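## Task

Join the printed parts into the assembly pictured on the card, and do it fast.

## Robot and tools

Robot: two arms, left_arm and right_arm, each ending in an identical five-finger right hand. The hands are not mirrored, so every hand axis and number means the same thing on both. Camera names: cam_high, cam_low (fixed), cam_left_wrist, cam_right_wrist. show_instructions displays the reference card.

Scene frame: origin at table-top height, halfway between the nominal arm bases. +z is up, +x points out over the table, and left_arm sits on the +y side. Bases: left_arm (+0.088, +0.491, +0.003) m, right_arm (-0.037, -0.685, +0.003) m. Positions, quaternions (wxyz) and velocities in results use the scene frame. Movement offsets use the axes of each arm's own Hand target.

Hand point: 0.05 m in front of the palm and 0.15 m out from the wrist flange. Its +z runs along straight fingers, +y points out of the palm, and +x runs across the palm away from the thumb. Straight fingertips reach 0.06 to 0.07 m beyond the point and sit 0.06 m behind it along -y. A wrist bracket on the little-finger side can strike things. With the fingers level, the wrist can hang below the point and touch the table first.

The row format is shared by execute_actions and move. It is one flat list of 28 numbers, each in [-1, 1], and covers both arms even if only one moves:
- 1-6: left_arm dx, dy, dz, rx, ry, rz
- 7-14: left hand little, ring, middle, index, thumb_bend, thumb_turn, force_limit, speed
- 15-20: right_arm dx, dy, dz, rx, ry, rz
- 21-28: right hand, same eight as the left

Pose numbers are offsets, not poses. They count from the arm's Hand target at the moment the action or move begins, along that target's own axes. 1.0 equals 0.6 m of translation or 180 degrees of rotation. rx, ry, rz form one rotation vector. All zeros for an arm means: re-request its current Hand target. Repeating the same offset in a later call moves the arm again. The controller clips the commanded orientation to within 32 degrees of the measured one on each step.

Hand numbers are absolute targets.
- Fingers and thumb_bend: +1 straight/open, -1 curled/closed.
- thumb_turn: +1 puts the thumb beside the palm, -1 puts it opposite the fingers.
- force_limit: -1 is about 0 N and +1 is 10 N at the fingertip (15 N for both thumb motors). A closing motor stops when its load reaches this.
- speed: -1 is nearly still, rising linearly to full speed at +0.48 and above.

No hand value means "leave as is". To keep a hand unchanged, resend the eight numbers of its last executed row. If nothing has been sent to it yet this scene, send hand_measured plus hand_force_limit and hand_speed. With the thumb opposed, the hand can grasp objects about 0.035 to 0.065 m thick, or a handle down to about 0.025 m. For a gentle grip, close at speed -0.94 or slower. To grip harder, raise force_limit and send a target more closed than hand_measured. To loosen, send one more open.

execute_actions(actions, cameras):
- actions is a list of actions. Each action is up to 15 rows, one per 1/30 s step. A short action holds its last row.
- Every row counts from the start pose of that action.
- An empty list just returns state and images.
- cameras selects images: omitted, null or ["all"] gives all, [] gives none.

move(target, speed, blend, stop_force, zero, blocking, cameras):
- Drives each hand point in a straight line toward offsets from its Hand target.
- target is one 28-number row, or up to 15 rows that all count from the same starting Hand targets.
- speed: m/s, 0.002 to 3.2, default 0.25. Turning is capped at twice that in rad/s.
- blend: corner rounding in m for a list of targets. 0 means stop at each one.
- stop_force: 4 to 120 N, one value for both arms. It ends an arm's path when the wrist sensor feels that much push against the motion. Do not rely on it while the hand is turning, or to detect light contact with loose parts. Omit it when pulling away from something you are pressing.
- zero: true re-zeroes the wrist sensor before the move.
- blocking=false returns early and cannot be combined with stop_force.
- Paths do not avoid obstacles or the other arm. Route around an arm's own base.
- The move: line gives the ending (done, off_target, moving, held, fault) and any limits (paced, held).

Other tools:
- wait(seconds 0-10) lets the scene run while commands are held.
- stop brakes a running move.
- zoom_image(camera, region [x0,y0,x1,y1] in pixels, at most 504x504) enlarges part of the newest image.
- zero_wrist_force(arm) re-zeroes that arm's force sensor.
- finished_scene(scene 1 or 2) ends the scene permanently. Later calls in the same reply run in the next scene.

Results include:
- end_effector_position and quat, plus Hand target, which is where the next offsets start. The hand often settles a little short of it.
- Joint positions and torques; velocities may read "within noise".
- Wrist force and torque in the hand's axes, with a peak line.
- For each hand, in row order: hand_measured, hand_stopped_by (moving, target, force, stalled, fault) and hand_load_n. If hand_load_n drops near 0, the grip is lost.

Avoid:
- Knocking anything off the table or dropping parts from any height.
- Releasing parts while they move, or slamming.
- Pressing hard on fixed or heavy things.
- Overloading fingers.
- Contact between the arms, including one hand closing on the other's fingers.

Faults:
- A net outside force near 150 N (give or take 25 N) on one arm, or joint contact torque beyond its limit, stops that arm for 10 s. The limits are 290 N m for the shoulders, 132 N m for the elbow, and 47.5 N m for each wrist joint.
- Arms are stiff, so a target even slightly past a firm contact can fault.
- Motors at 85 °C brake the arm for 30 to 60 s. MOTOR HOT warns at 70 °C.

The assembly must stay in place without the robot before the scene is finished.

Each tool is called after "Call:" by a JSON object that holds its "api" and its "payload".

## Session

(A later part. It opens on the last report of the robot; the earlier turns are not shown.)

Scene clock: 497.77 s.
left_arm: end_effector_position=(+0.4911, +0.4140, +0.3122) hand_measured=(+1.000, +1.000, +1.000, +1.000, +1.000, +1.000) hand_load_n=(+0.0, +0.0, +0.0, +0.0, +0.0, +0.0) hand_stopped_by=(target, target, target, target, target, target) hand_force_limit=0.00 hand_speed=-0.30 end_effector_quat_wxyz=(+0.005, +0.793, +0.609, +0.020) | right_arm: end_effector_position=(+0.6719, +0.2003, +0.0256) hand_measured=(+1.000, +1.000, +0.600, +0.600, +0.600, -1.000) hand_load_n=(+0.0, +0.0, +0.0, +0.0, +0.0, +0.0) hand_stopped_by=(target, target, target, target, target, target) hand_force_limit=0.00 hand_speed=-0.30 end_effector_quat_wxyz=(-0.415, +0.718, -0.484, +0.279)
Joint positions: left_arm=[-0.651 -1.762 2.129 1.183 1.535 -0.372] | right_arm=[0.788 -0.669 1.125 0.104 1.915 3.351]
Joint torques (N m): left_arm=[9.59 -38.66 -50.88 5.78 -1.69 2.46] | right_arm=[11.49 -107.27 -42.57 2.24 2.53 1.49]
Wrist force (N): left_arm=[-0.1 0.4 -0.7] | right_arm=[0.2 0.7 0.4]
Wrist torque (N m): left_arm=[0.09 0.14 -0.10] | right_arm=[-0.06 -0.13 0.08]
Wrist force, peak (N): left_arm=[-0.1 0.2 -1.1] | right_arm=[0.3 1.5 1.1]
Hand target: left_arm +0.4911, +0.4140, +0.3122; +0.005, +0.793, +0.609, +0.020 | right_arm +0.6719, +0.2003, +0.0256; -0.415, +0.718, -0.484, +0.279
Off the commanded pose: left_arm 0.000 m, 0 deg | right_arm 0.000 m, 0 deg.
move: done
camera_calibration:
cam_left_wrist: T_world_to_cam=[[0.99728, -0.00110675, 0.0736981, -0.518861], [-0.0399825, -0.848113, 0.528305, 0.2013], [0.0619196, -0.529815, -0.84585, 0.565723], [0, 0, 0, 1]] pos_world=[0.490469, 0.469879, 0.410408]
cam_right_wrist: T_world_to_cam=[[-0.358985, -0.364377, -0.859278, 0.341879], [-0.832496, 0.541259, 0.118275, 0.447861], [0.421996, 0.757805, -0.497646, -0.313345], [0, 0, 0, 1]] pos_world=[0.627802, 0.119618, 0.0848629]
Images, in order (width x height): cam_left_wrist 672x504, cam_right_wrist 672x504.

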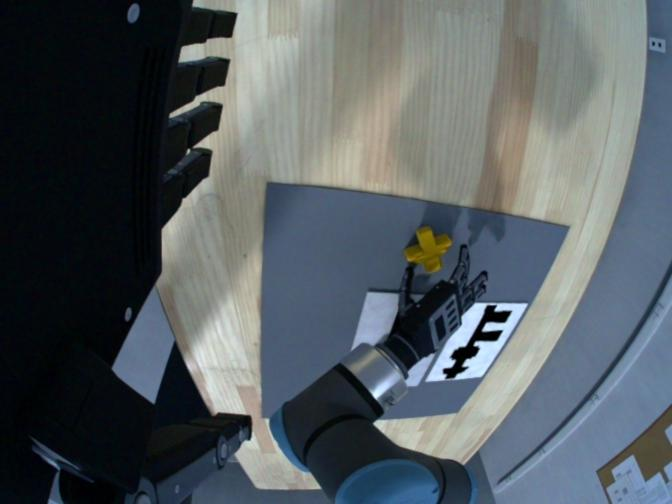

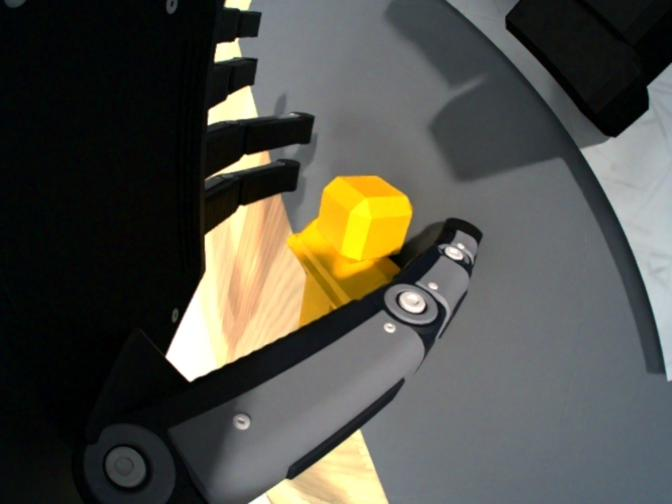

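Call:
{"api": "move", "payload": {"target": [0,0,0,0,0,0,1,1,1,1,1,1,0,-0.3,0.0042,0,0,0,-0.0096,-0.0056,1,1,0.6,0.6,0.6,-1,0,-0.3], "speed": 0.05, "cameras": []}}

Call:
{"api": "move", "payload": {"target": [0,0,0,0,0,0,1,1,1,1,1,1,0,-0.3,0,0,0,0,0,0,1,1,0.6,-0.5,-0.3,-1,0.1,-0.91], "speed": 0.05, "cameras": ["cam_left_wrist", "cam_right_wrist"]}}

Call:
{"api": "zoom_image", "payload": {"camera": "cam_right_wrist", "region": [260, 140, 460, 310]}}

Call:
{"api": "zoom_image", "payload": {"camera": "cam_left_wrist", "region": [370, 200, 490, 310]}}

Scene clock: 549.80 s.
left_arm: end_effector_position=(+0.4911, +0.4140, +0.3122) hand_measured=(+1.000, +1.000, +1.000, +1.000, +1.000, +1.000) hand_load_n=(+0.0, +0.0, +0.0, +0.0, +0.0, +0.0) hand_stopped_by=(target, target, target, target, target, target) hand_force_limit=0.00 hand_speed=-0.30 end_effector_quat_wxyz=(+0.005, +0.793, +0.609, +0.020) | right_arm: end_effector_position=(+0.6729, +0.1979, +0.0256) hand_measured=(+1.000, +1.000, +0.600, +0.600, +0.600, -1.000) hand_load_n=(-0.5, +0.0, +0.0, +0.0, +0.0, +0.0) hand_stopped_by=(target, target, target, target, target, target) hand_force_limit=0.00 hand_speed=-0.30 end_effector_quat_wxyz=(-0.420, +0.726, -0.471, +0.272) end_effector_velocity=(+0.001, -0.001, +0.000) end_effector_angular_velocity=(+0.000, -0.001, -0.007)
Joint positions: left_arm=[-0.651 -1.762 2.129 1.183 1.535 -0.372] | right_arm=[0.778 -0.678 1.141 0.089 1.877 3.326]
Joint velocities: left_arm=[within noise] | right_arm=[0.001 0.001 -0.002 0.001 0.008 0.004]
Joint torques (N m): left_arm=[9.04 -37.84 -50.88 5.93 -1.35 2.31] | right_arm=[10.3 -86.98 -42.38 2.1 4.44 3.02]
Wrist force (N): left_arm=[-0.2 0.2 -0.5] | right_arm=[-0.1 1.0 0.4]
Wrist torque (N m): left_arm=[0.04 0.14 -0.10] | right_arm=[-0.03 -0.10 0.06]
Wrist force, peak (N): left_arm=[-0.2 0.2 -1.0] | right_arm=[-0.1 1.1 0.8]
Hand target: left_arm +0.4911, +0.4140, +0.3122; +0.005, +0.793, +0.609, +0.020 | right_arm +0.6729, +0.1980, +0.0256; -0.420, +0.726, -0.471, +0.272
Off the commanded pose: left_arm 0.000 m, 0 deg | right_arm 0.000 m, 0 deg.
move: done
No camera images: "cameras" was empty.

Scene clock: 552.33 s.
left_arm: end_effector_position=(+0.4911, +0.4140, +0.3122) hand_measured=(+1.000, +1.000, +1.000, +1.000, +1.000, +1.000) hand_load_n=(+0.0, +0.0, +0.0, +0.0, +0.0, +0.0) hand_stopped_by=(target, target, target, target, target, target) hand_force_limit=0.00 hand_speed=-0.30 end_effector_quat_wxyz=(+0.005, +0.793, +0.609, +0.020) | right_arm: end_effector_position=(+0.6729, +0.1980, +0.0256) hand_measured=(+1.000, +1.000, +0.600, +0.050, +0.306, -1.000) hand_load_n=(-0.5, +0.0, +0.0, +8.5, +8.0, -4.0) hand_stopped_by=(target, target, target, force, force, target) hand_force_limit=0.10 hand_speed=-0.91 end_effector_quat_wxyz=(-0.420, +0.726, -0.471, +0.272)
Joint positions: left_arm=[-0.651 -1.762 2.129 1.183 1.535 -0.372] | right_arm=[0.778 -0.678 1.141 0.089 1.877 3.326]
Joint torques (N m): left_arm=[9.39 -37.5 -50.87 5.74 -1.31 2.51] | right_arm=[12.05 -86.67 -41.39 2.32 4.19 2.44]
Wrist force (N): left_arm=[-0.1 0.1 -0.6] | right_arm=[-0.4 0.5 0.4]
Wrist torque (N m): left_arm=[0.04 0.13 -0.10] | right_arm=[-0.08 -0.05 -0.01]
Wrist force, peak (N): left_arm=[-0.3 0.2 -1.0] | right_arm=[0.0 1.0 0.6]
Hand target: left_arm +0.4911, +0.4140, +0.3122; +0.005, +0.793, +0.609, +0.020 | right_arm +0.6729, +0.1980, +0.0256; -0.420, +0.726, -0.471, +0.272
Off the commanded pose: left_arm 0.000 m, 0 deg | right_arm 0.000 m, 0 deg.
move: done
camera_calibration:
cam_left_wrist: T_world_to_cam=[[0.99728, -0.00110675, 0.0736981, -0.518861], [-0.0399825, -0.848113, 0.528305, 0.2013], [0.0619196, -0.529815, -0.84585, 0.565723], [0, 0, 0, 1]] pos_world=[0.490469, 0.469879, 0.410408]
cam_right_wrist: T_world_to_cam=[[-0.345988, -0.376806, -0.859249, 0.335052], [-0.850864, 0.511937, 0.118112, 0.468064], [0.395376, 0.77197, -0.497735, -0.296836], [0, 0, 0, 1]] pos_world=[0.631544, 0.115779, 0.0848636]
Images, in order (width x height): cam_left_wrist 672x504, cam_right_wrist 672x504.

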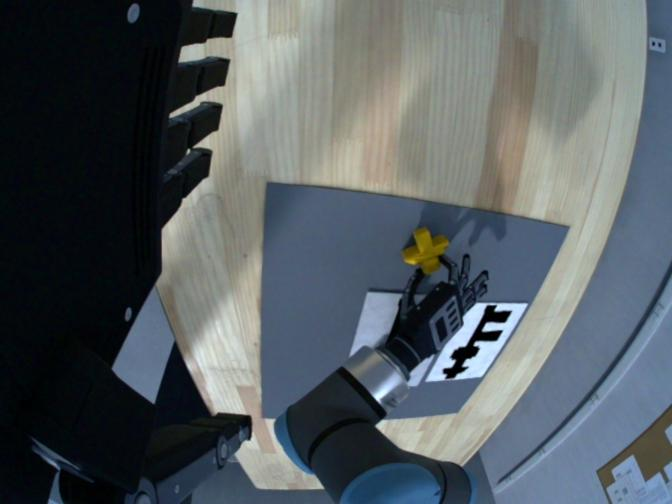

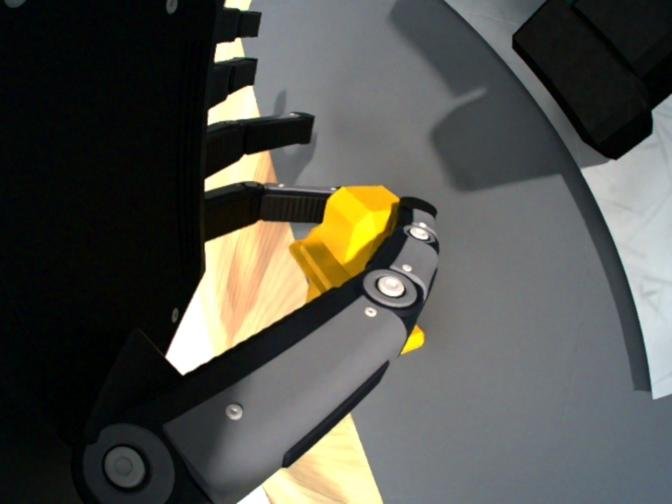

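Scaled by 2.520 from the camera's 672x504 image, which has a finer 960x720 frame.

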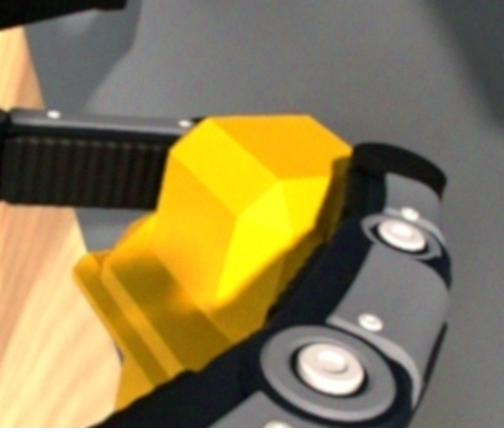

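Scaled by 4.200 from the camera's 672x504 image, which has a finer 960x720 frame.

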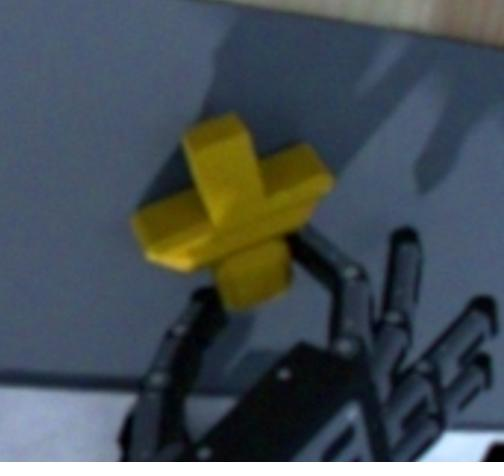

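Call:
{"api": "move", "payload": {"target": [0,0,0,0,0,0,1,1,1,1,1,1,0,-0.3,0,-0.101,-0.0583,0,0,0,1,1,0.6,-0.5,-0.3,-1,0.1,-0.91], "speed": 0.08, "cameras": ["cam_left_wrist", "cam_right_wrist"]}}

Call:
{"api": "zoom_image", "payload": {"camera": "cam_right_wrist", "region": [260, 140, 460, 310]}}

Call:
{"api": "zoom_image", "payload": {"camera": "cam_left_wrist", "region": [370, 200, 500, 320]}}

Scene clock: 559.37 s.
left_arm: end_effector_position=(+0.4911, +0.4140, +0.3122) hand_measured=(+1.000, +1.000, +1.000, +1.000, +1.000, +1.000) hand_load_n=(+0.0, +0.0, +0.0, +0.0, +0.0, +0.0) hand_stopped_by=(target, target, target, target, target, target) hand_force_limit=0.00 hand_speed=-0.30 end_effector_quat_wxyz=(+0.005, +0.793, +0.609, +0.020) | right_arm: end_effector_position=(+0.6729, +0.1980, +0.0957) hand_measured=(+1.000, +1.000, +0.600, +0.050, +0.306, -1.000) hand_load_n=(+0.0, +0.0, +0.0, +8.5, +7.5, -4.0) hand_stopped_by=(target, target, target, force, force, target) hand_force_limit=0.10 hand_speed=-0.91 end_effector_quat_wxyz=(-0.420, +0.726, -0.471, +0.272)
Joint positions: left_arm=[-0.651 -1.762 2.129 1.183 1.535 -0.372] | right_arm=[0.778 -0.73 1.104 0.177 1.877 3.326]
Joint torques (N m): left_arm=[9.08 -35.72 -50.71 5.8 -1.12 2.26] | right_arm=[-1.58 -84.8 -29.63 -2.24 1.13 -0.48]
Wrist force (N): left_arm=[-0.2 0.2 -0.6] | right_arm=[-0.3 0.9 0.1]
Wrist torque (N m): left_arm=[0.06 0.14 -0.11] | right_arm=[-0.09 -0.05 0.00]
Wrist force, peak (N): left_arm=[-0.3 0.3 -1.0] | right_arm=[-0.4 2.2 1.4]
Hand target: left_arm +0.4911, +0.4140, +0.3122; +0.005, +0.793, +0.609, +0.020 | right_arm +0.6729, +0.1980, +0.0955; -0.420, +0.726, -0.471, +0.272
Off the commanded pose: left_arm 0.000 m, 0 deg | right_arm 0.000 m, 0 deg.
move: done
camera_calibration:
cam_left_wrist: T_world_to_cam=[[0.99728, -0.00110675, 0.0736981, -0.518861], [-0.0399825, -0.848113, 0.528305, 0.2013], [0.0619196, -0.529815, -0.84585, 0.565723], [0, 0, 0, 1]] pos_world=[0.490469, 0.469879, 0.410408]
cam_right_wrist: T_world_to_cam=[[-0.345832, -0.376689, -0.859363, 0.395192], [-0.850924, 0.511847, 0.118076, 0.459838], [0.395384, 0.772087, -0.497547, -0.261993], [0, 0, 0, 1]] pos_world=[0.631545, 0.11578, 0.154964]
Images, in order (width x height): cam_left_wrist 672x504, cam_right_wrist 672x504.

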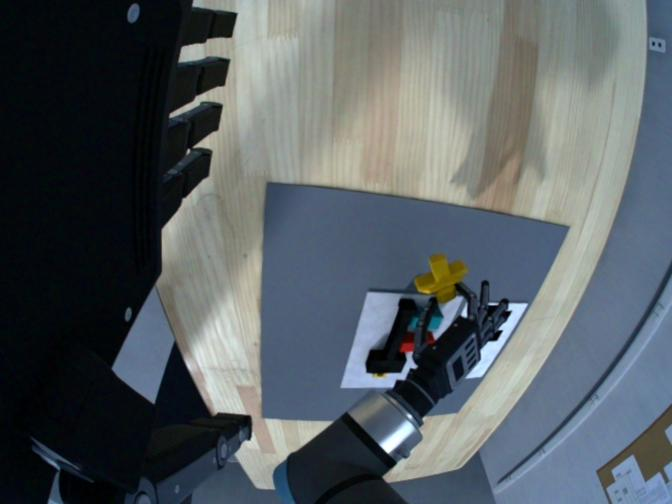

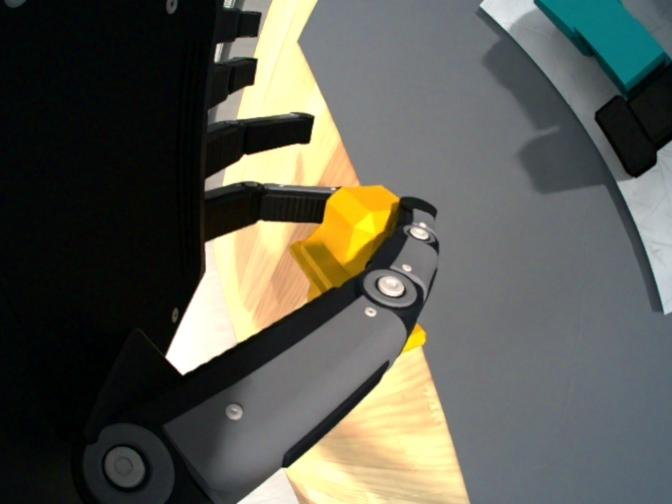

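Scaled by 2.520 from the camera's 672x504 image, which has a finer 960x720 frame.

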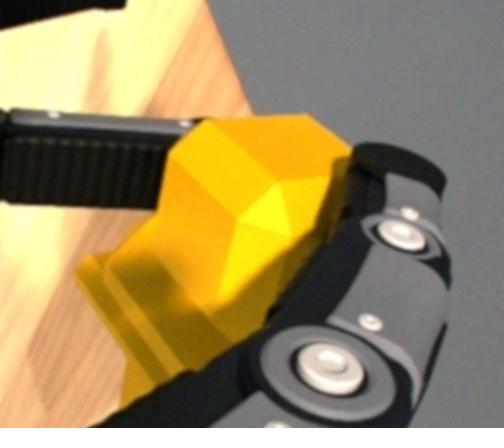

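Scaled by 3.877 from the camera's 672x504 image, which has a finer 960x720 frame.

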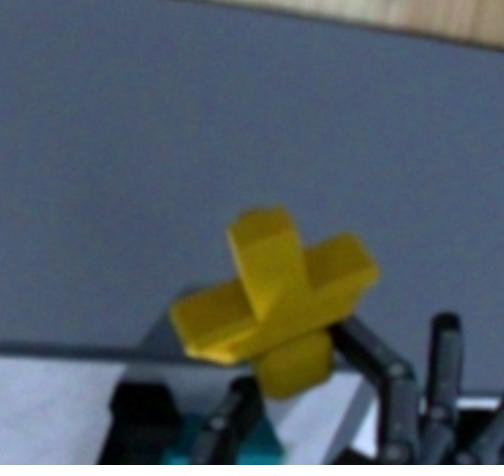

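Call:
{"api": "move", "payload": {"target": [[0,0,0,0,0,0,1,1,1,1,1,1,0,-0.3,0.2207,0.0693,-0.1352,0,0.0807,0.0466,1,1,0.6,-0.5,-0.3,-1,0.1,-0.91],[-0.4228,0.3635,0.2011,0,0,0,1,1,1,1,1,1,0,-0.3,0.4732,0.1760,-0.2697,0,0.1615,0.0932,1,1,0.6,-0.5,-0.3,-1,0.1,-0.91]], "speed": 0.3, "blend": [0.05, 0], "cameras": ["cam_left_wrist", "cam_right_wrist"]}}

Call:
{"api": "zoom_image", "payload": {"camera": "cam_left_wrist", "region": [220, 230, 380, 390]}}

Scene clock: 595.30 s.
left_arm: end_effector_position=(+0.6407, +0.1146, +0.1922) hand_measured=(+1.000, +1.000, +1.000, +1.000, +1.000, +1.000) hand_load_n=(+0.0, +0.0, +0.0, +0.0, +0.0, +0.0) hand_stopped_by=(target, target, target, target, target, target) hand_force_limit=0.00 hand_speed=-0.30 end_effector_quat_wxyz=(+0.005, +0.793, +0.609, +0.020) | right_arm: end_effector_position=(+0.6126, -0.1400, +0.0848) hand_measured=(+1.000, +1.000, +0.600, +0.050, +0.306, -1.000) hand_load_n=(+0.0, +0.0, +0.0, +8.5, +8.0, -4.0) hand_stopped_by=(target, target, target, force, force, target) hand_force_limit=0.10 hand_speed=-0.91 end_effector_quat_wxyz=(+0.323, -0.559, +0.661, -0.381)
Joint positions: left_arm=[-0.912 -1.231 1.788 1.002 1.53 -0.633] | right_arm=[0.641 -1.041 1.7 0.035 2.244 3.621]
Joint torques (N m): left_arm=[-0.39 -51.71 -42.04 5.63 -2.29 3] | right_arm=[6.8 -67.15 -26.66 2.69 -2.47 -1.33]
Wrist force (N): left_arm=[-0.1 0.3 -0.4] | right_arm=[-0.3 0.4 0.7]
Wrist torque (N m): left_arm=[0.09 0.10 -0.20] | right_arm=[-0.16 -0.07 0.01]
Wrist force, peak (N): left_arm=[-2.5 1.8 0.5] | right_arm=[-2.6 0.0 2.1]
Hand target: left_arm +0.6408, +0.1145, +0.1922; +0.005, +0.793, +0.609, +0.020 | right_arm +0.6125, -0.1400, +0.0848; +0.323, -0.560, +0.661, -0.381
Off the commanded pose: left_arm 0.000 m, 0 deg | right_arm 0.000 m, 0 deg.
move: done
camera_calibration:
cam_left_wrist: T_world_to_cam=[[0.99728, -0.00110675, 0.0736981, -0.659442], [-0.0399825, -0.848113, 0.528305, 0.0166644], [0.0619196, -0.529815, -0.84585, 0.296284], [0, 0, 0, 1]] pos_world=[0.639969, 0.170379, 0.290408]
cam_right_wrist: T_world_to_cam=[[-0.496718, -0.122558, -0.859215, 0.365746], [-0.425939, 0.896985, 0.118292, 0.376347], [0.756206, 0.424731, -0.497751, -0.252281], [0, 0, 0, 1]] pos_world=[0.53275, -0.185602, 0.144163]
Images, in order (width x height): cam_left_wrist 672x504, cam_right_wrist 672x504.

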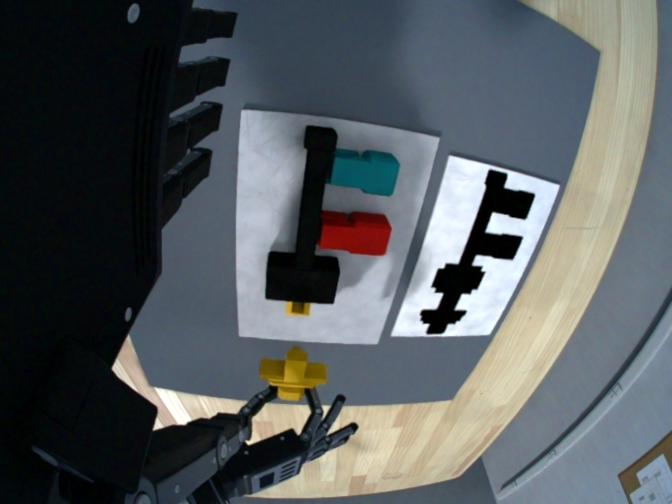

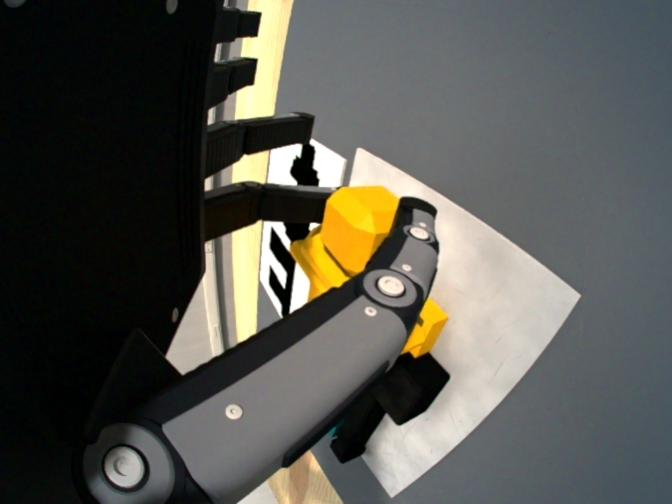

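Scaled by 3.150 from the camera's 672x504 image, which has a finer 960x720 frame.

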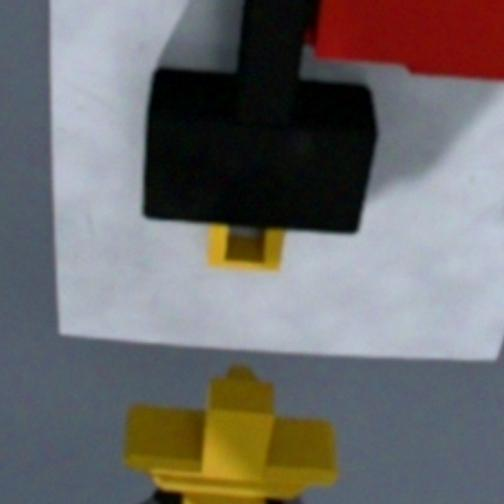

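Call:
{"api": "zoom_image", "payload": {"camera": "cam_left_wrist", "region": [260, 280, 340, 330]}}

Call:
{"api": "zoom_image", "payload": {"camera": "cam_left_wrist", "region": [240, 335, 340, 410]}}

Call:
{"api": "zoom_image", "payload": {"camera": "cam_left_wrist", "region": [255, 235, 345, 325]}}

Scaled by 6.300 from the camera's 672x504 image, which has a finer 960x720 frame.

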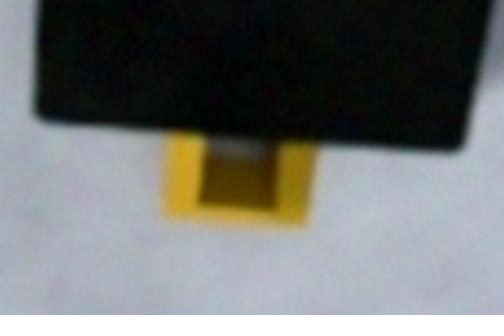

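Scaled by 5.040 from the camera's 672x504 image, which has a finer 960x720 frame.

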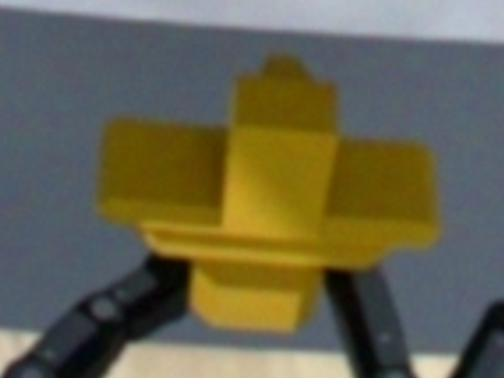

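Scaled by 5.600 from the camera's 672x504 image, which has a finer 960x720 frame.

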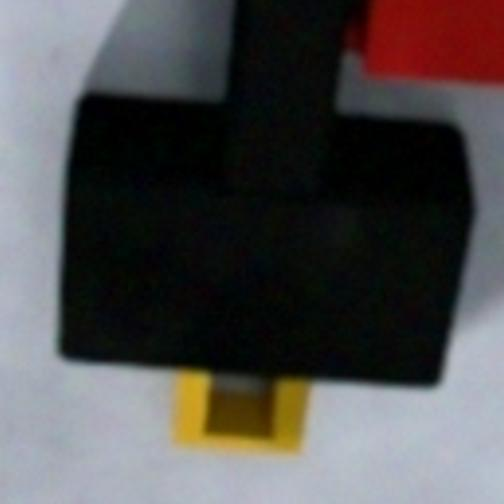

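Call:
{"api": "zoom_image", "payload": {"camera": "cam_left_wrist", "region": [255, 340, 335, 405]}}

Call:
{"api": "zoom_image", "payload": {"camera": "cam_right_wrist", "region": [280, 170, 480, 370]}}

Scaled by 6.300 from the camera's 672x504 image, which has a finer 960x720 frame.

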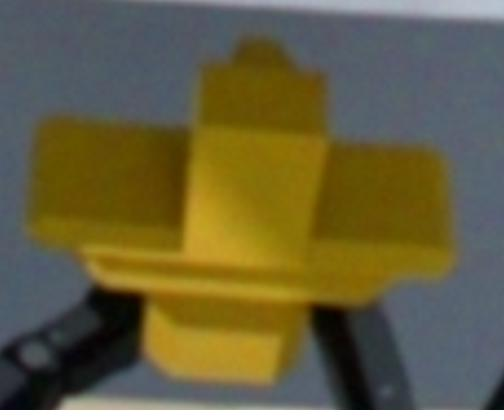

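Scaled by 2.520 from the camera's 672x504 image, which has a finer 960x720 frame.

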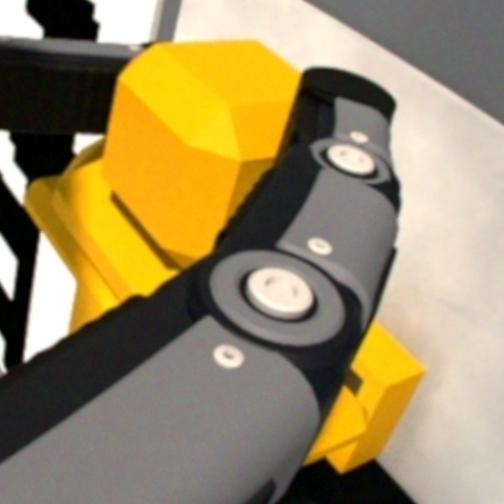

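Call:
{"api": "zoom_image", "payload": {"camera": "cam_right_wrist", "region": [370, 280, 470, 420]}}

Scaled by 3.600 from the camera's 672x504 image, which has a finer 960x720 frame.

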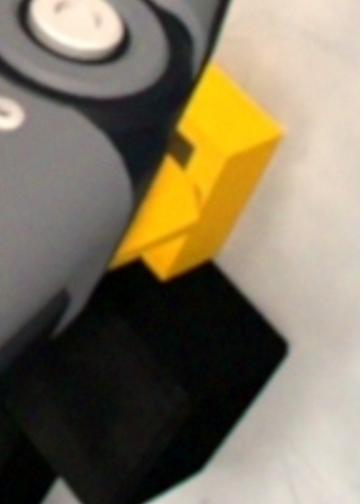

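Call:
{"api": "zoom_image", "payload": {"camera": "cam_left_wrist", "region": [390, 150, 560, 345]}}

Call:
{"api": "zoom_image", "payload": {"camera": "cam_left_wrist", "region": [405, 245, 505, 345]}}

Scaled by 2.585 from the camera's 672x504 image, which has a finer 960x720 frame.

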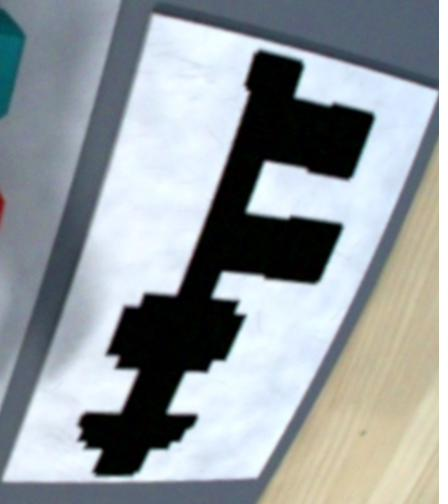

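Scaled by 5.040 from the camera's 672x504 image, which has a finer 960x720 frame.

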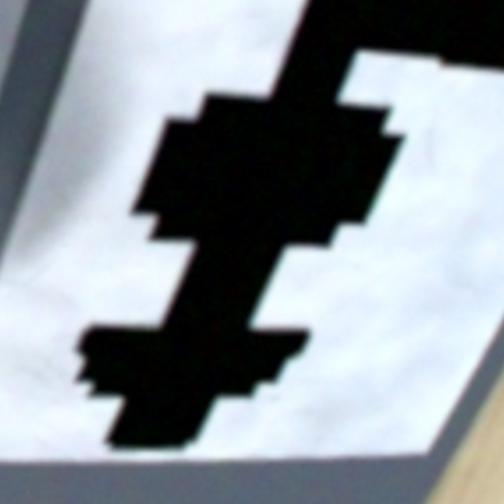

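Call:
{"api": "execute_actions", "payload": {"actions": [], "cameras": ["cam_low", "cam_high"]}}

Call:
{"api": "zoom_image", "payload": {"camera": "cam_low", "region": [370, 180, 520, 280]}}

Call:
{"api": "zoom_image", "payload": {"camera": "cam_high", "region": [395, 220, 515, 300]}}

Scene clock: 733.63 s.
left_arm: end_effector_position=(+0.6408, +0.1145, +0.1922) hand_measured=(+1.000, +1.000, +1.000, +1.000, +1.000, +1.000) hand_load_n=(+0.0, +0.0, +0.0, +0.0, +0.0, +0.0) hand_stopped_by=(target, target, target, target, target, target) hand_force_limit=0.00 hand_speed=-0.30 end_effector_quat_wxyz=(+0.005, +0.793, +0.609, +0.020) | right_arm: end_effector_position=(+0.6125, -0.1400, +0.0848) hand_measured=(+1.000, +1.000, +0.600, +0.050, +0.306, -1.000) hand_load_n=(+0.0, +0.0, +0.0, +8.5, +8.0, -3.5) hand_stopped_by=(target, target, target, force, force, target) hand_force_limit=0.10 hand_speed=-0.91 end_effector_quat_wxyz=(+0.323, -0.560, +0.661, -0.381)
Joint positions: left_arm=[-0.912 -1.231 1.788 1.002 1.53 -0.633] | right_arm=[0.641 -1.041 1.7 0.035 2.244 3.621]
Joint velocities: within noise
Joint torques (N m): left_arm=[0.56 -50.76 -47.08 5.85 1.66 3.01] | right_arm=[11.63 -59.15 -22.88 3.22 -2.5 -0.88]
Motor temperatures (°C): left_arm=[36 32 33 36 37 37] | right_arm=[35 31 33 42 44 38]
Wrist force (N): left_arm=[-0.4 0.2 -0.5] | right_arm=[-0.2 0.1 0.7]
Wrist torque (N m): left_arm=[0.08 0.13 -0.21] | right_arm=[-0.20 -0.09 0.00]
Wrist force, peak (N): left_arm=[-0.5 0.0 -0.9] | right_arm=[-0.5 0.5 1.2]
Hand target: left_arm +0.6408, +0.1145, +0.1922; +0.005, +0.793, +0.609, +0.020 | right_arm +0.6125, -0.1400, +0.0848; +0.323, -0.560, +0.661, -0.381
Off the commanded pose: left_arm 0.000 m, 0 deg | right_arm 0.000 m, 0 deg.
Images, in order (width x height): cam_high 896x504, cam_low 896x504.

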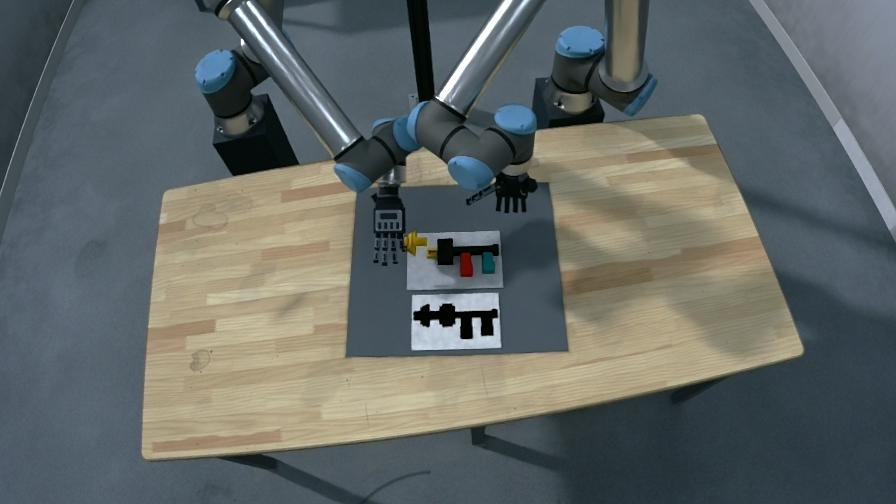

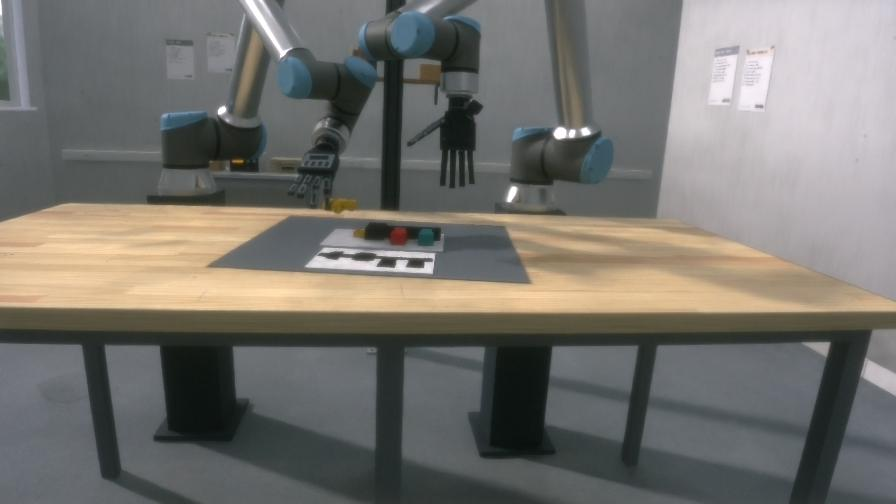

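Scaled by 3.360 from the camera's 896x504 image, which has a finer 1280x720 frame.

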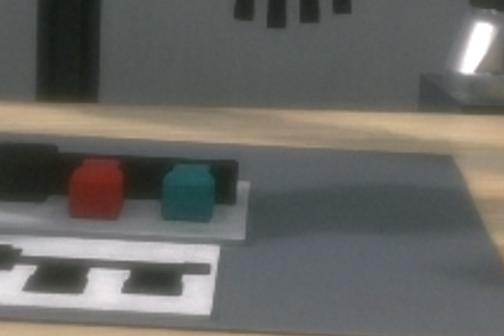

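Scaled by 4.200 from the camera's 896x504 image, which has a finer 1280x720 frame.

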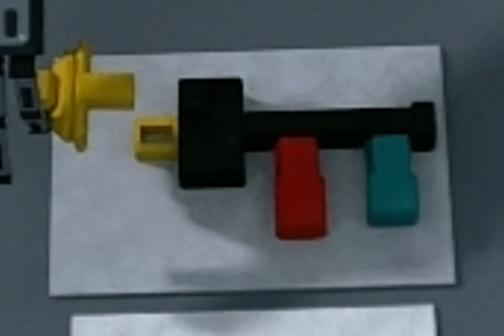

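Call:
{"api": "zoom_image", "payload": {"camera": "cam_high", "region": [400, 230, 460, 270]}}

Call:
{"api": "zoom_image", "payload": {"camera": "cam_low", "region": [310, 180, 390, 250]}}

Scaled by 8.400 from the camera's 896x504 image, which has a finer 1280x720 frame.

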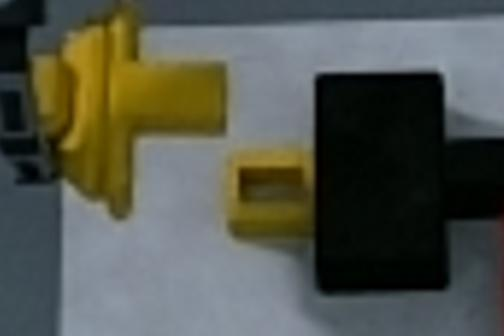

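Scaled by 6.300 from the camera's 896x504 image, which has a finer 1280x720 frame.

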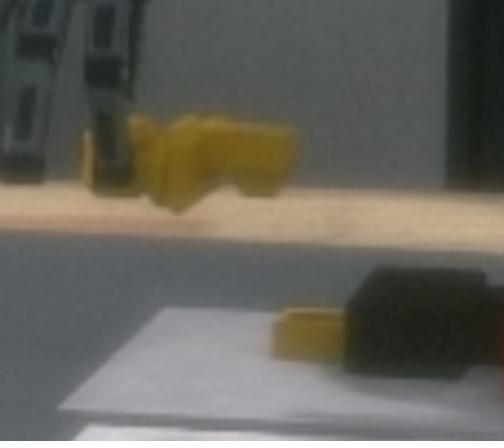

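Call:
{"api": "move", "payload": {"target": [0,0,0,0,0,0,1,1,1,1,1,1,0,-0.3,-0.0477,0.0578,0.0338,0,0,0,1,1,0.6,-0.5,-0.3,-1,0.1,-0.91], "speed": 0.12, "cameras": ["cam_left_wrist", "cam_right_wrist", "cam_high", "cam_low"]}}

Call:
{"api": "zoom_image", "payload": {"camera": "cam_left_wrist", "region": [245, 270, 345, 370]}}

Call:
{"api": "zoom_image", "payload": {"camera": "cam_high", "region": [400, 230, 460, 270]}}

Call:
{"api": "zoom_image", "payload": {"camera": "cam_low", "region": [310, 195, 390, 265]}}

Scene clock: 768.47 s.
left_arm: end_effector_position=(+0.6408, +0.1145, +0.1922) hand_measured=(+1.000, +1.000, +1.000, +1.000, +1.000, +1.000) hand_load_n=(+0.0, +0.0, +0.0, +0.0, +0.0, +0.0) hand_stopped_by=(target, target, target, target, target, target) hand_force_limit=0.00 hand_speed=-0.30 end_effector_quat_wxyz=(+0.005, +0.793, +0.609, +0.020) | right_arm: end_effector_position=(+0.6175, -0.1117, +0.0448) hand_measured=(+1.000, +1.000, +0.600, +0.050, +0.306, -1.000) hand_load_n=(+0.0, +0.0, +0.0, +7.5, +7.0, -3.0) hand_stopped_by=(target, target, target, force, force, target) hand_force_limit=0.10 hand_speed=-0.91 end_effector_quat_wxyz=(+0.323, -0.559, +0.661, -0.381)
Joint positions: left_arm=[-0.912 -1.231 1.788 1.002 1.53 -0.633] | right_arm=[0.669 -0.964 1.658 0.014 2.266 3.644]
Joint torques (N m): left_arm=[0.43 -51.21 -46.94 5.69 1.77 3.11] | right_arm=[-10.72 -63.42 -23.14 3.2 -2.1 -2.25]
Wrist force (N): left_arm=[-0.3 0.1 -0.7] | right_arm=[0.7 0.6 0.4]
Wrist torque (N m): left_arm=[0.08 0.13 -0.21] | right_arm=[-0.12 -0.20 -0.04]
Wrist force, peak (N): left_arm=[-0.4 0.4 -1.0] | right_arm=[6.0 0.1 2.2]
Hand target: left_arm +0.6408, +0.1145, +0.1922; +0.005, +0.793, +0.609, +0.020 | right_arm +0.6175, -0.1117, +0.0446; +0.323, -0.560, +0.661, -0.381
Off the commanded pose: left_arm 0.000 m, 0 deg | right_arm 0.000 m, 0 deg.
move: done
camera_calibration:
cam_left_wrist: T_world_to_cam=[[0.99728, -0.00110675, 0.0736981, -0.659542], [-0.0399825, -0.848113, 0.528305, 0.0166684], [0.0619196, -0.529815, -0.84585, 0.296278], [0, 0, 0, 1]] pos_world=[0.640069, 0.170379, 0.290408]
cam_right_wrist: T_world_to_cam=[[-0.496653, -0.122495, -0.859261, 0.337174], [-0.426004, 0.896945, 0.118363, 0.357814], [0.756212, 0.424834, -0.497654, -0.287963], [0, 0, 0, 1]] pos_world=[0.53765, -0.157301, 0.104063]

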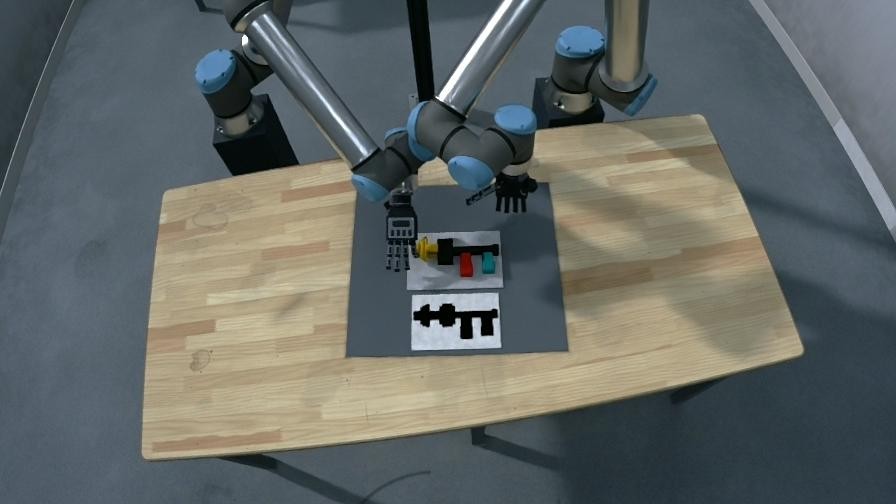

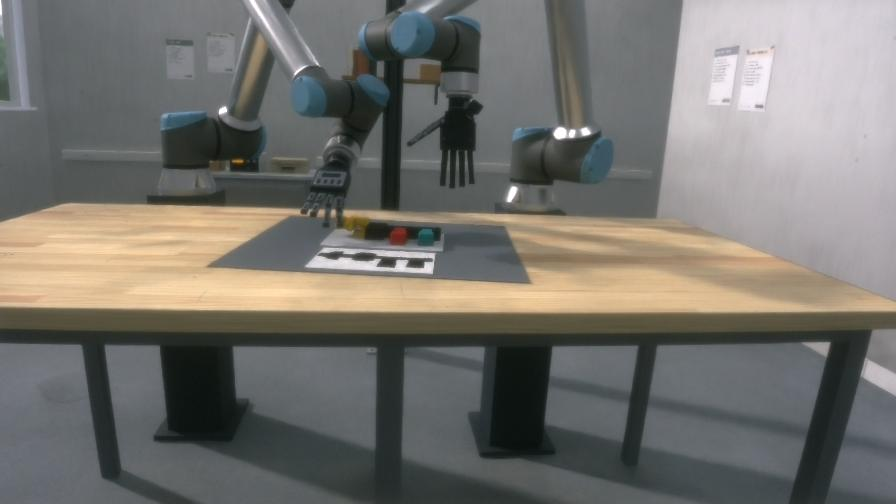

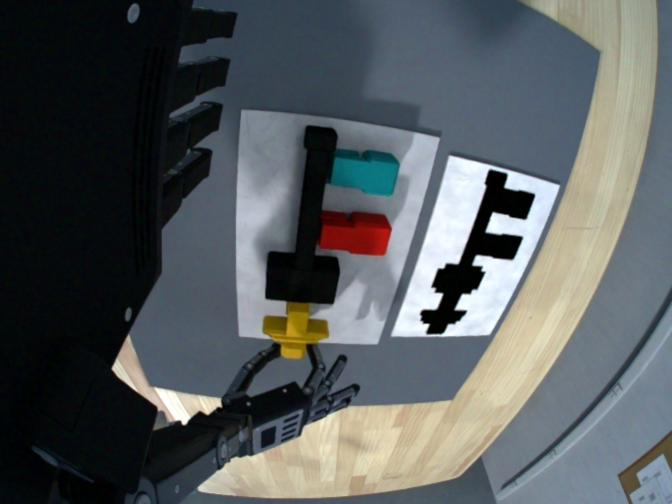

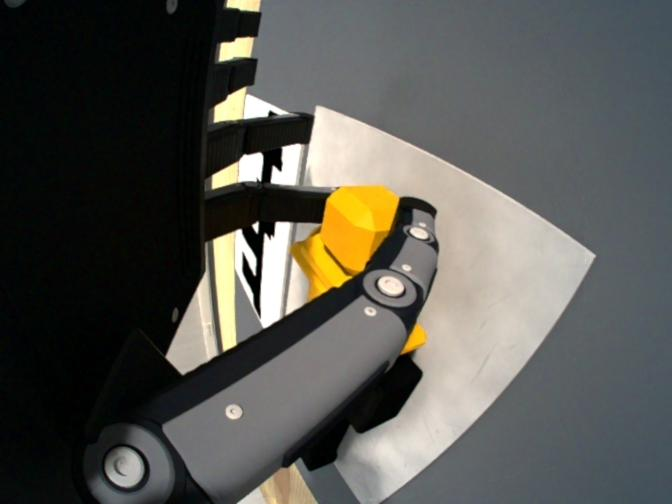

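Scaled by 5.040 from the camera's 672x504 image, which has a finer 960x720 frame.

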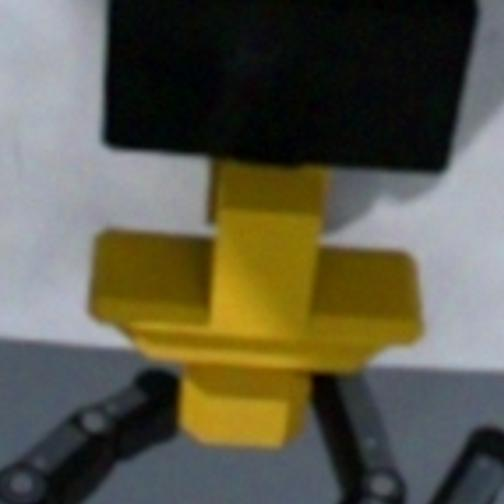

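Scaled by 8.400 from the camera's 896x504 image, which has a finer 1280x720 frame.

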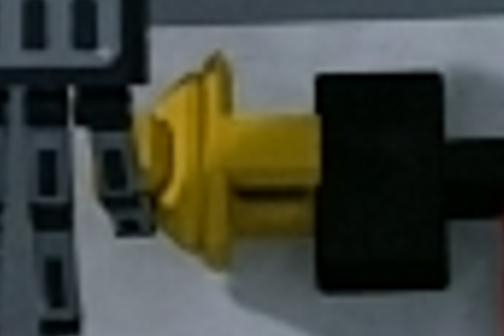

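Scaled by 6.300 from the camera's 896x504 image, which has a finer 1280x720 frame.

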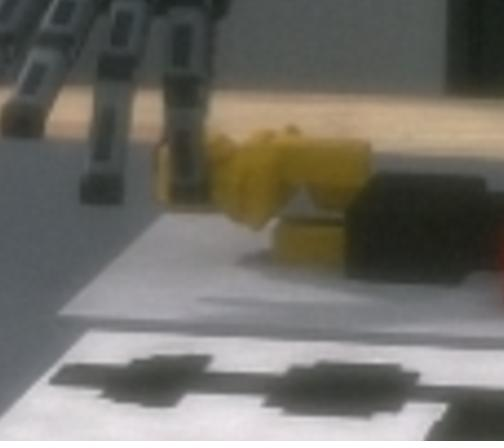

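Call:
{"api": "move", "payload": {"target": [[0,0,0,0,0,0,1,1,1,1,1,1,0,-0.3,0.0062,-0.0007,0.0012,0,0,0,1,1,0.6,-0.5,-0.3,-1,0.1,-0.91],[0,0,0,0,0,0,1,1,1,1,1,1,0,-0.3,0.0062,0.0286,0.0181,0,0,0,1,1,0.6,-0.5,-0.3,-1,0.1,-0.91]], "speed": [0.03, 0.025], "stop_force": 5, "cameras": ["cam_left_wrist", "cam_high", "cam_low", "cam_right_wrist"]}}

Call:
{"api": "zoom_image", "payload": {"camera": "cam_left_wrist", "region": [245, 270, 345, 370]}}

Call:
{"api": "zoom_image", "payload": {"camera": "cam_high", "region": [400, 230, 460, 270]}}

Call:
{"api": "zoom_image", "payload": {"camera": "cam_low", "region": [310, 195, 390, 265]}}

Scene clock: 806.87 s.
left_arm: end_effector_position=(+0.6408, +0.1145, +0.1922) hand_measured=(+1.000, +1.000, +1.000, +1.000, +1.000, +1.000) hand_load_n=(+0.0, +0.0, +0.0, +0.0, +0.0, +0.0) hand_stopped_by=(target, target, target, target, target, target) hand_force_limit=0.00 hand_speed=-0.30 end_effector_quat_wxyz=(+0.005, +0.793, +0.609, +0.020) | right_arm: end_effector_position=(+0.6177, -0.1155, +0.0287) hand_measured=(+1.000, +1.000, +0.600, +0.050, +0.306, -1.000) hand_load_n=(+0.0, +0.0, +0.0, +7.5, +7.0, -2.5) hand_stopped_by=(target, target, target, force, force, target) hand_force_limit=0.10 hand_speed=-0.91 end_effector_quat_wxyz=(+0.323, -0.560, +0.661, -0.381)
Joint positions: left_arm=[-0.912 -1.231 1.788 1.002 1.53 -0.633] | right_arm=[0.664 -0.951 1.671 -0.014 2.262 3.64]
Joint torques (N m): left_arm=[-1.39 -51.43 -46.69 5.88 1.68 2.97] | right_arm=[4.89 -74.53 -35.65 -1.06 -1.6 1.48]
Wrist force (N): left_arm=[-0.2 -0.1 -0.6] | right_arm=[0.6 0.3 0.8]
Wrist torque (N m): left_arm=[0.04 0.11 -0.21] | right_arm=[-0.16 -0.21 0.11]
Wrist force, peak (N): left_arm=[-0.7 0.3 -0.9] | right_arm=[3.0 -5.7 -4.8]
Hand target: left_arm +0.6408, +0.1145, +0.1922; +0.005, +0.793, +0.609, +0.020 | right_arm +0.6177, -0.1155, +0.0287; +0.323, -0.560, +0.661, -0.381 (not the last commanded pose)
Off the commanded pose: left_arm 0.000 m, 0 deg | right_arm 0.004 m, 0 deg.
move: contact (right_arm); path passed 1 of 2 targets
camera_calibration:
cam_left_wrist: T_world_to_cam=[[0.99728, -0.00110675, 0.0736981, -0.659542], [-0.0399825, -0.848113, 0.528305, 0.0166684], [0.0619196, -0.529815, -0.84585, 0.296278], [0, 0, 0, 1]] pos_world=[0.640069, 0.170379, 0.290408]
cam_right_wrist: T_world_to_cam=[[-0.496895, -0.12263, -0.859102, 0.323141], [-0.425941, 0.89698, 0.118322, 0.363267], [0.756088, 0.424721, -0.497939, -0.294346], [0, 0, 0, 1]] pos_world=[0.537849, -0.161202, 0.0880622]

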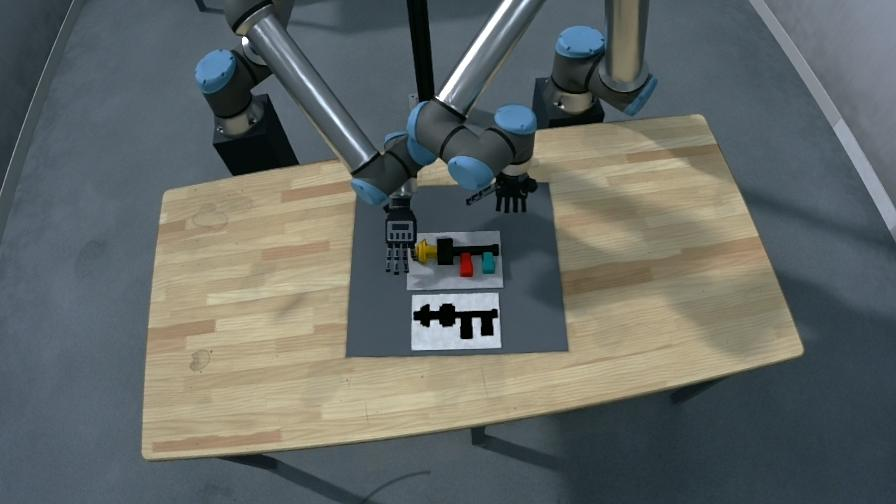

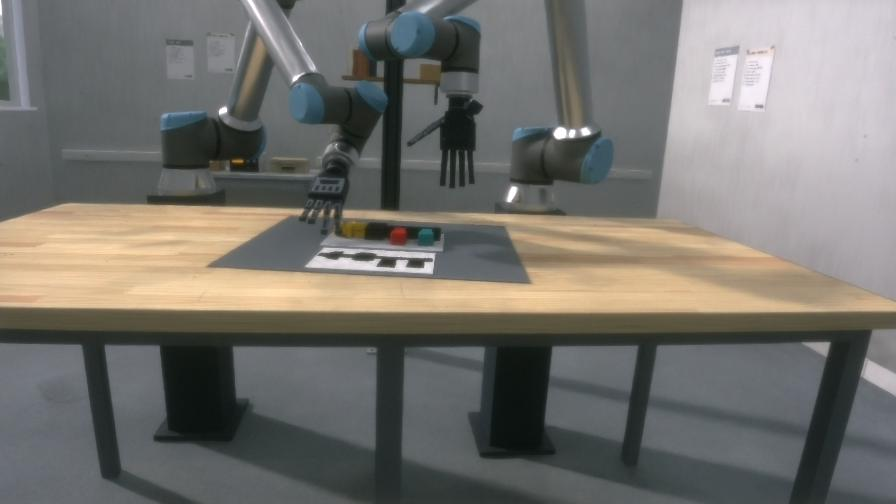

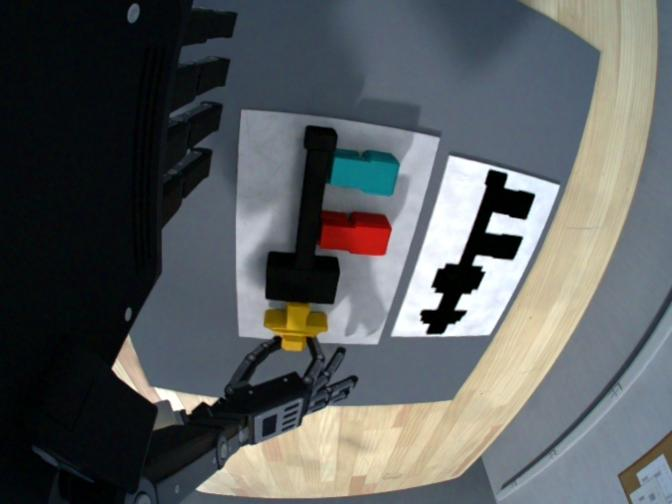

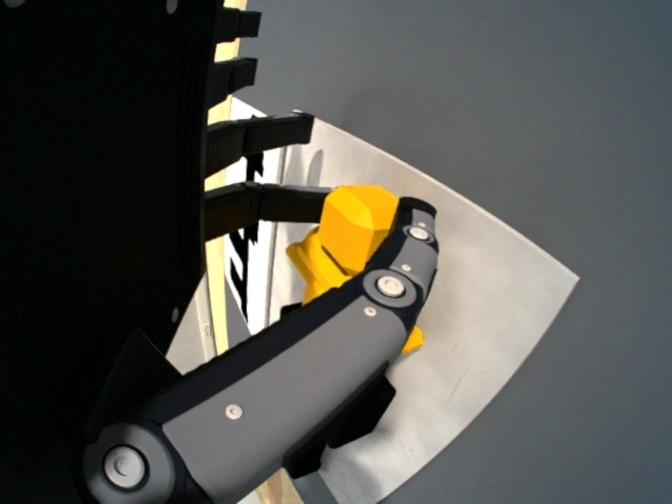

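Scaled by 5.040 from the camera's 672x504 image, which has a finer 960x720 frame.

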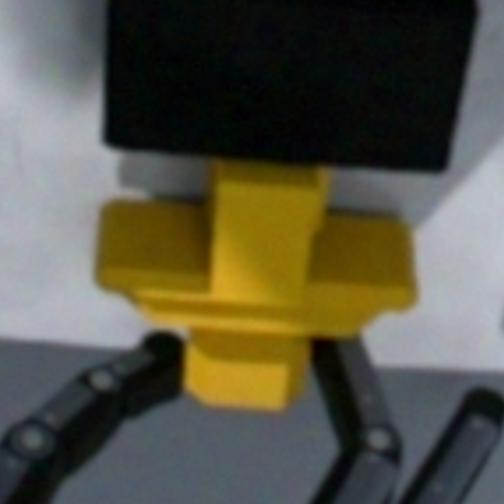

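Scaled by 8.400 from the camera's 896x504 image, which has a finer 1280x720 frame.

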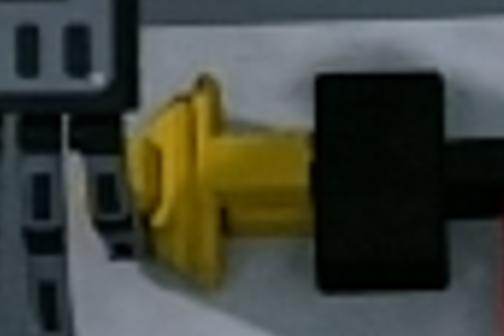

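Scaled by 6.300 from the camera's 896x504 image, which has a finer 1280x720 frame.

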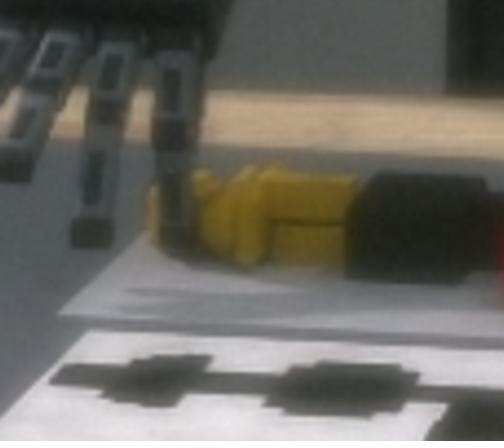

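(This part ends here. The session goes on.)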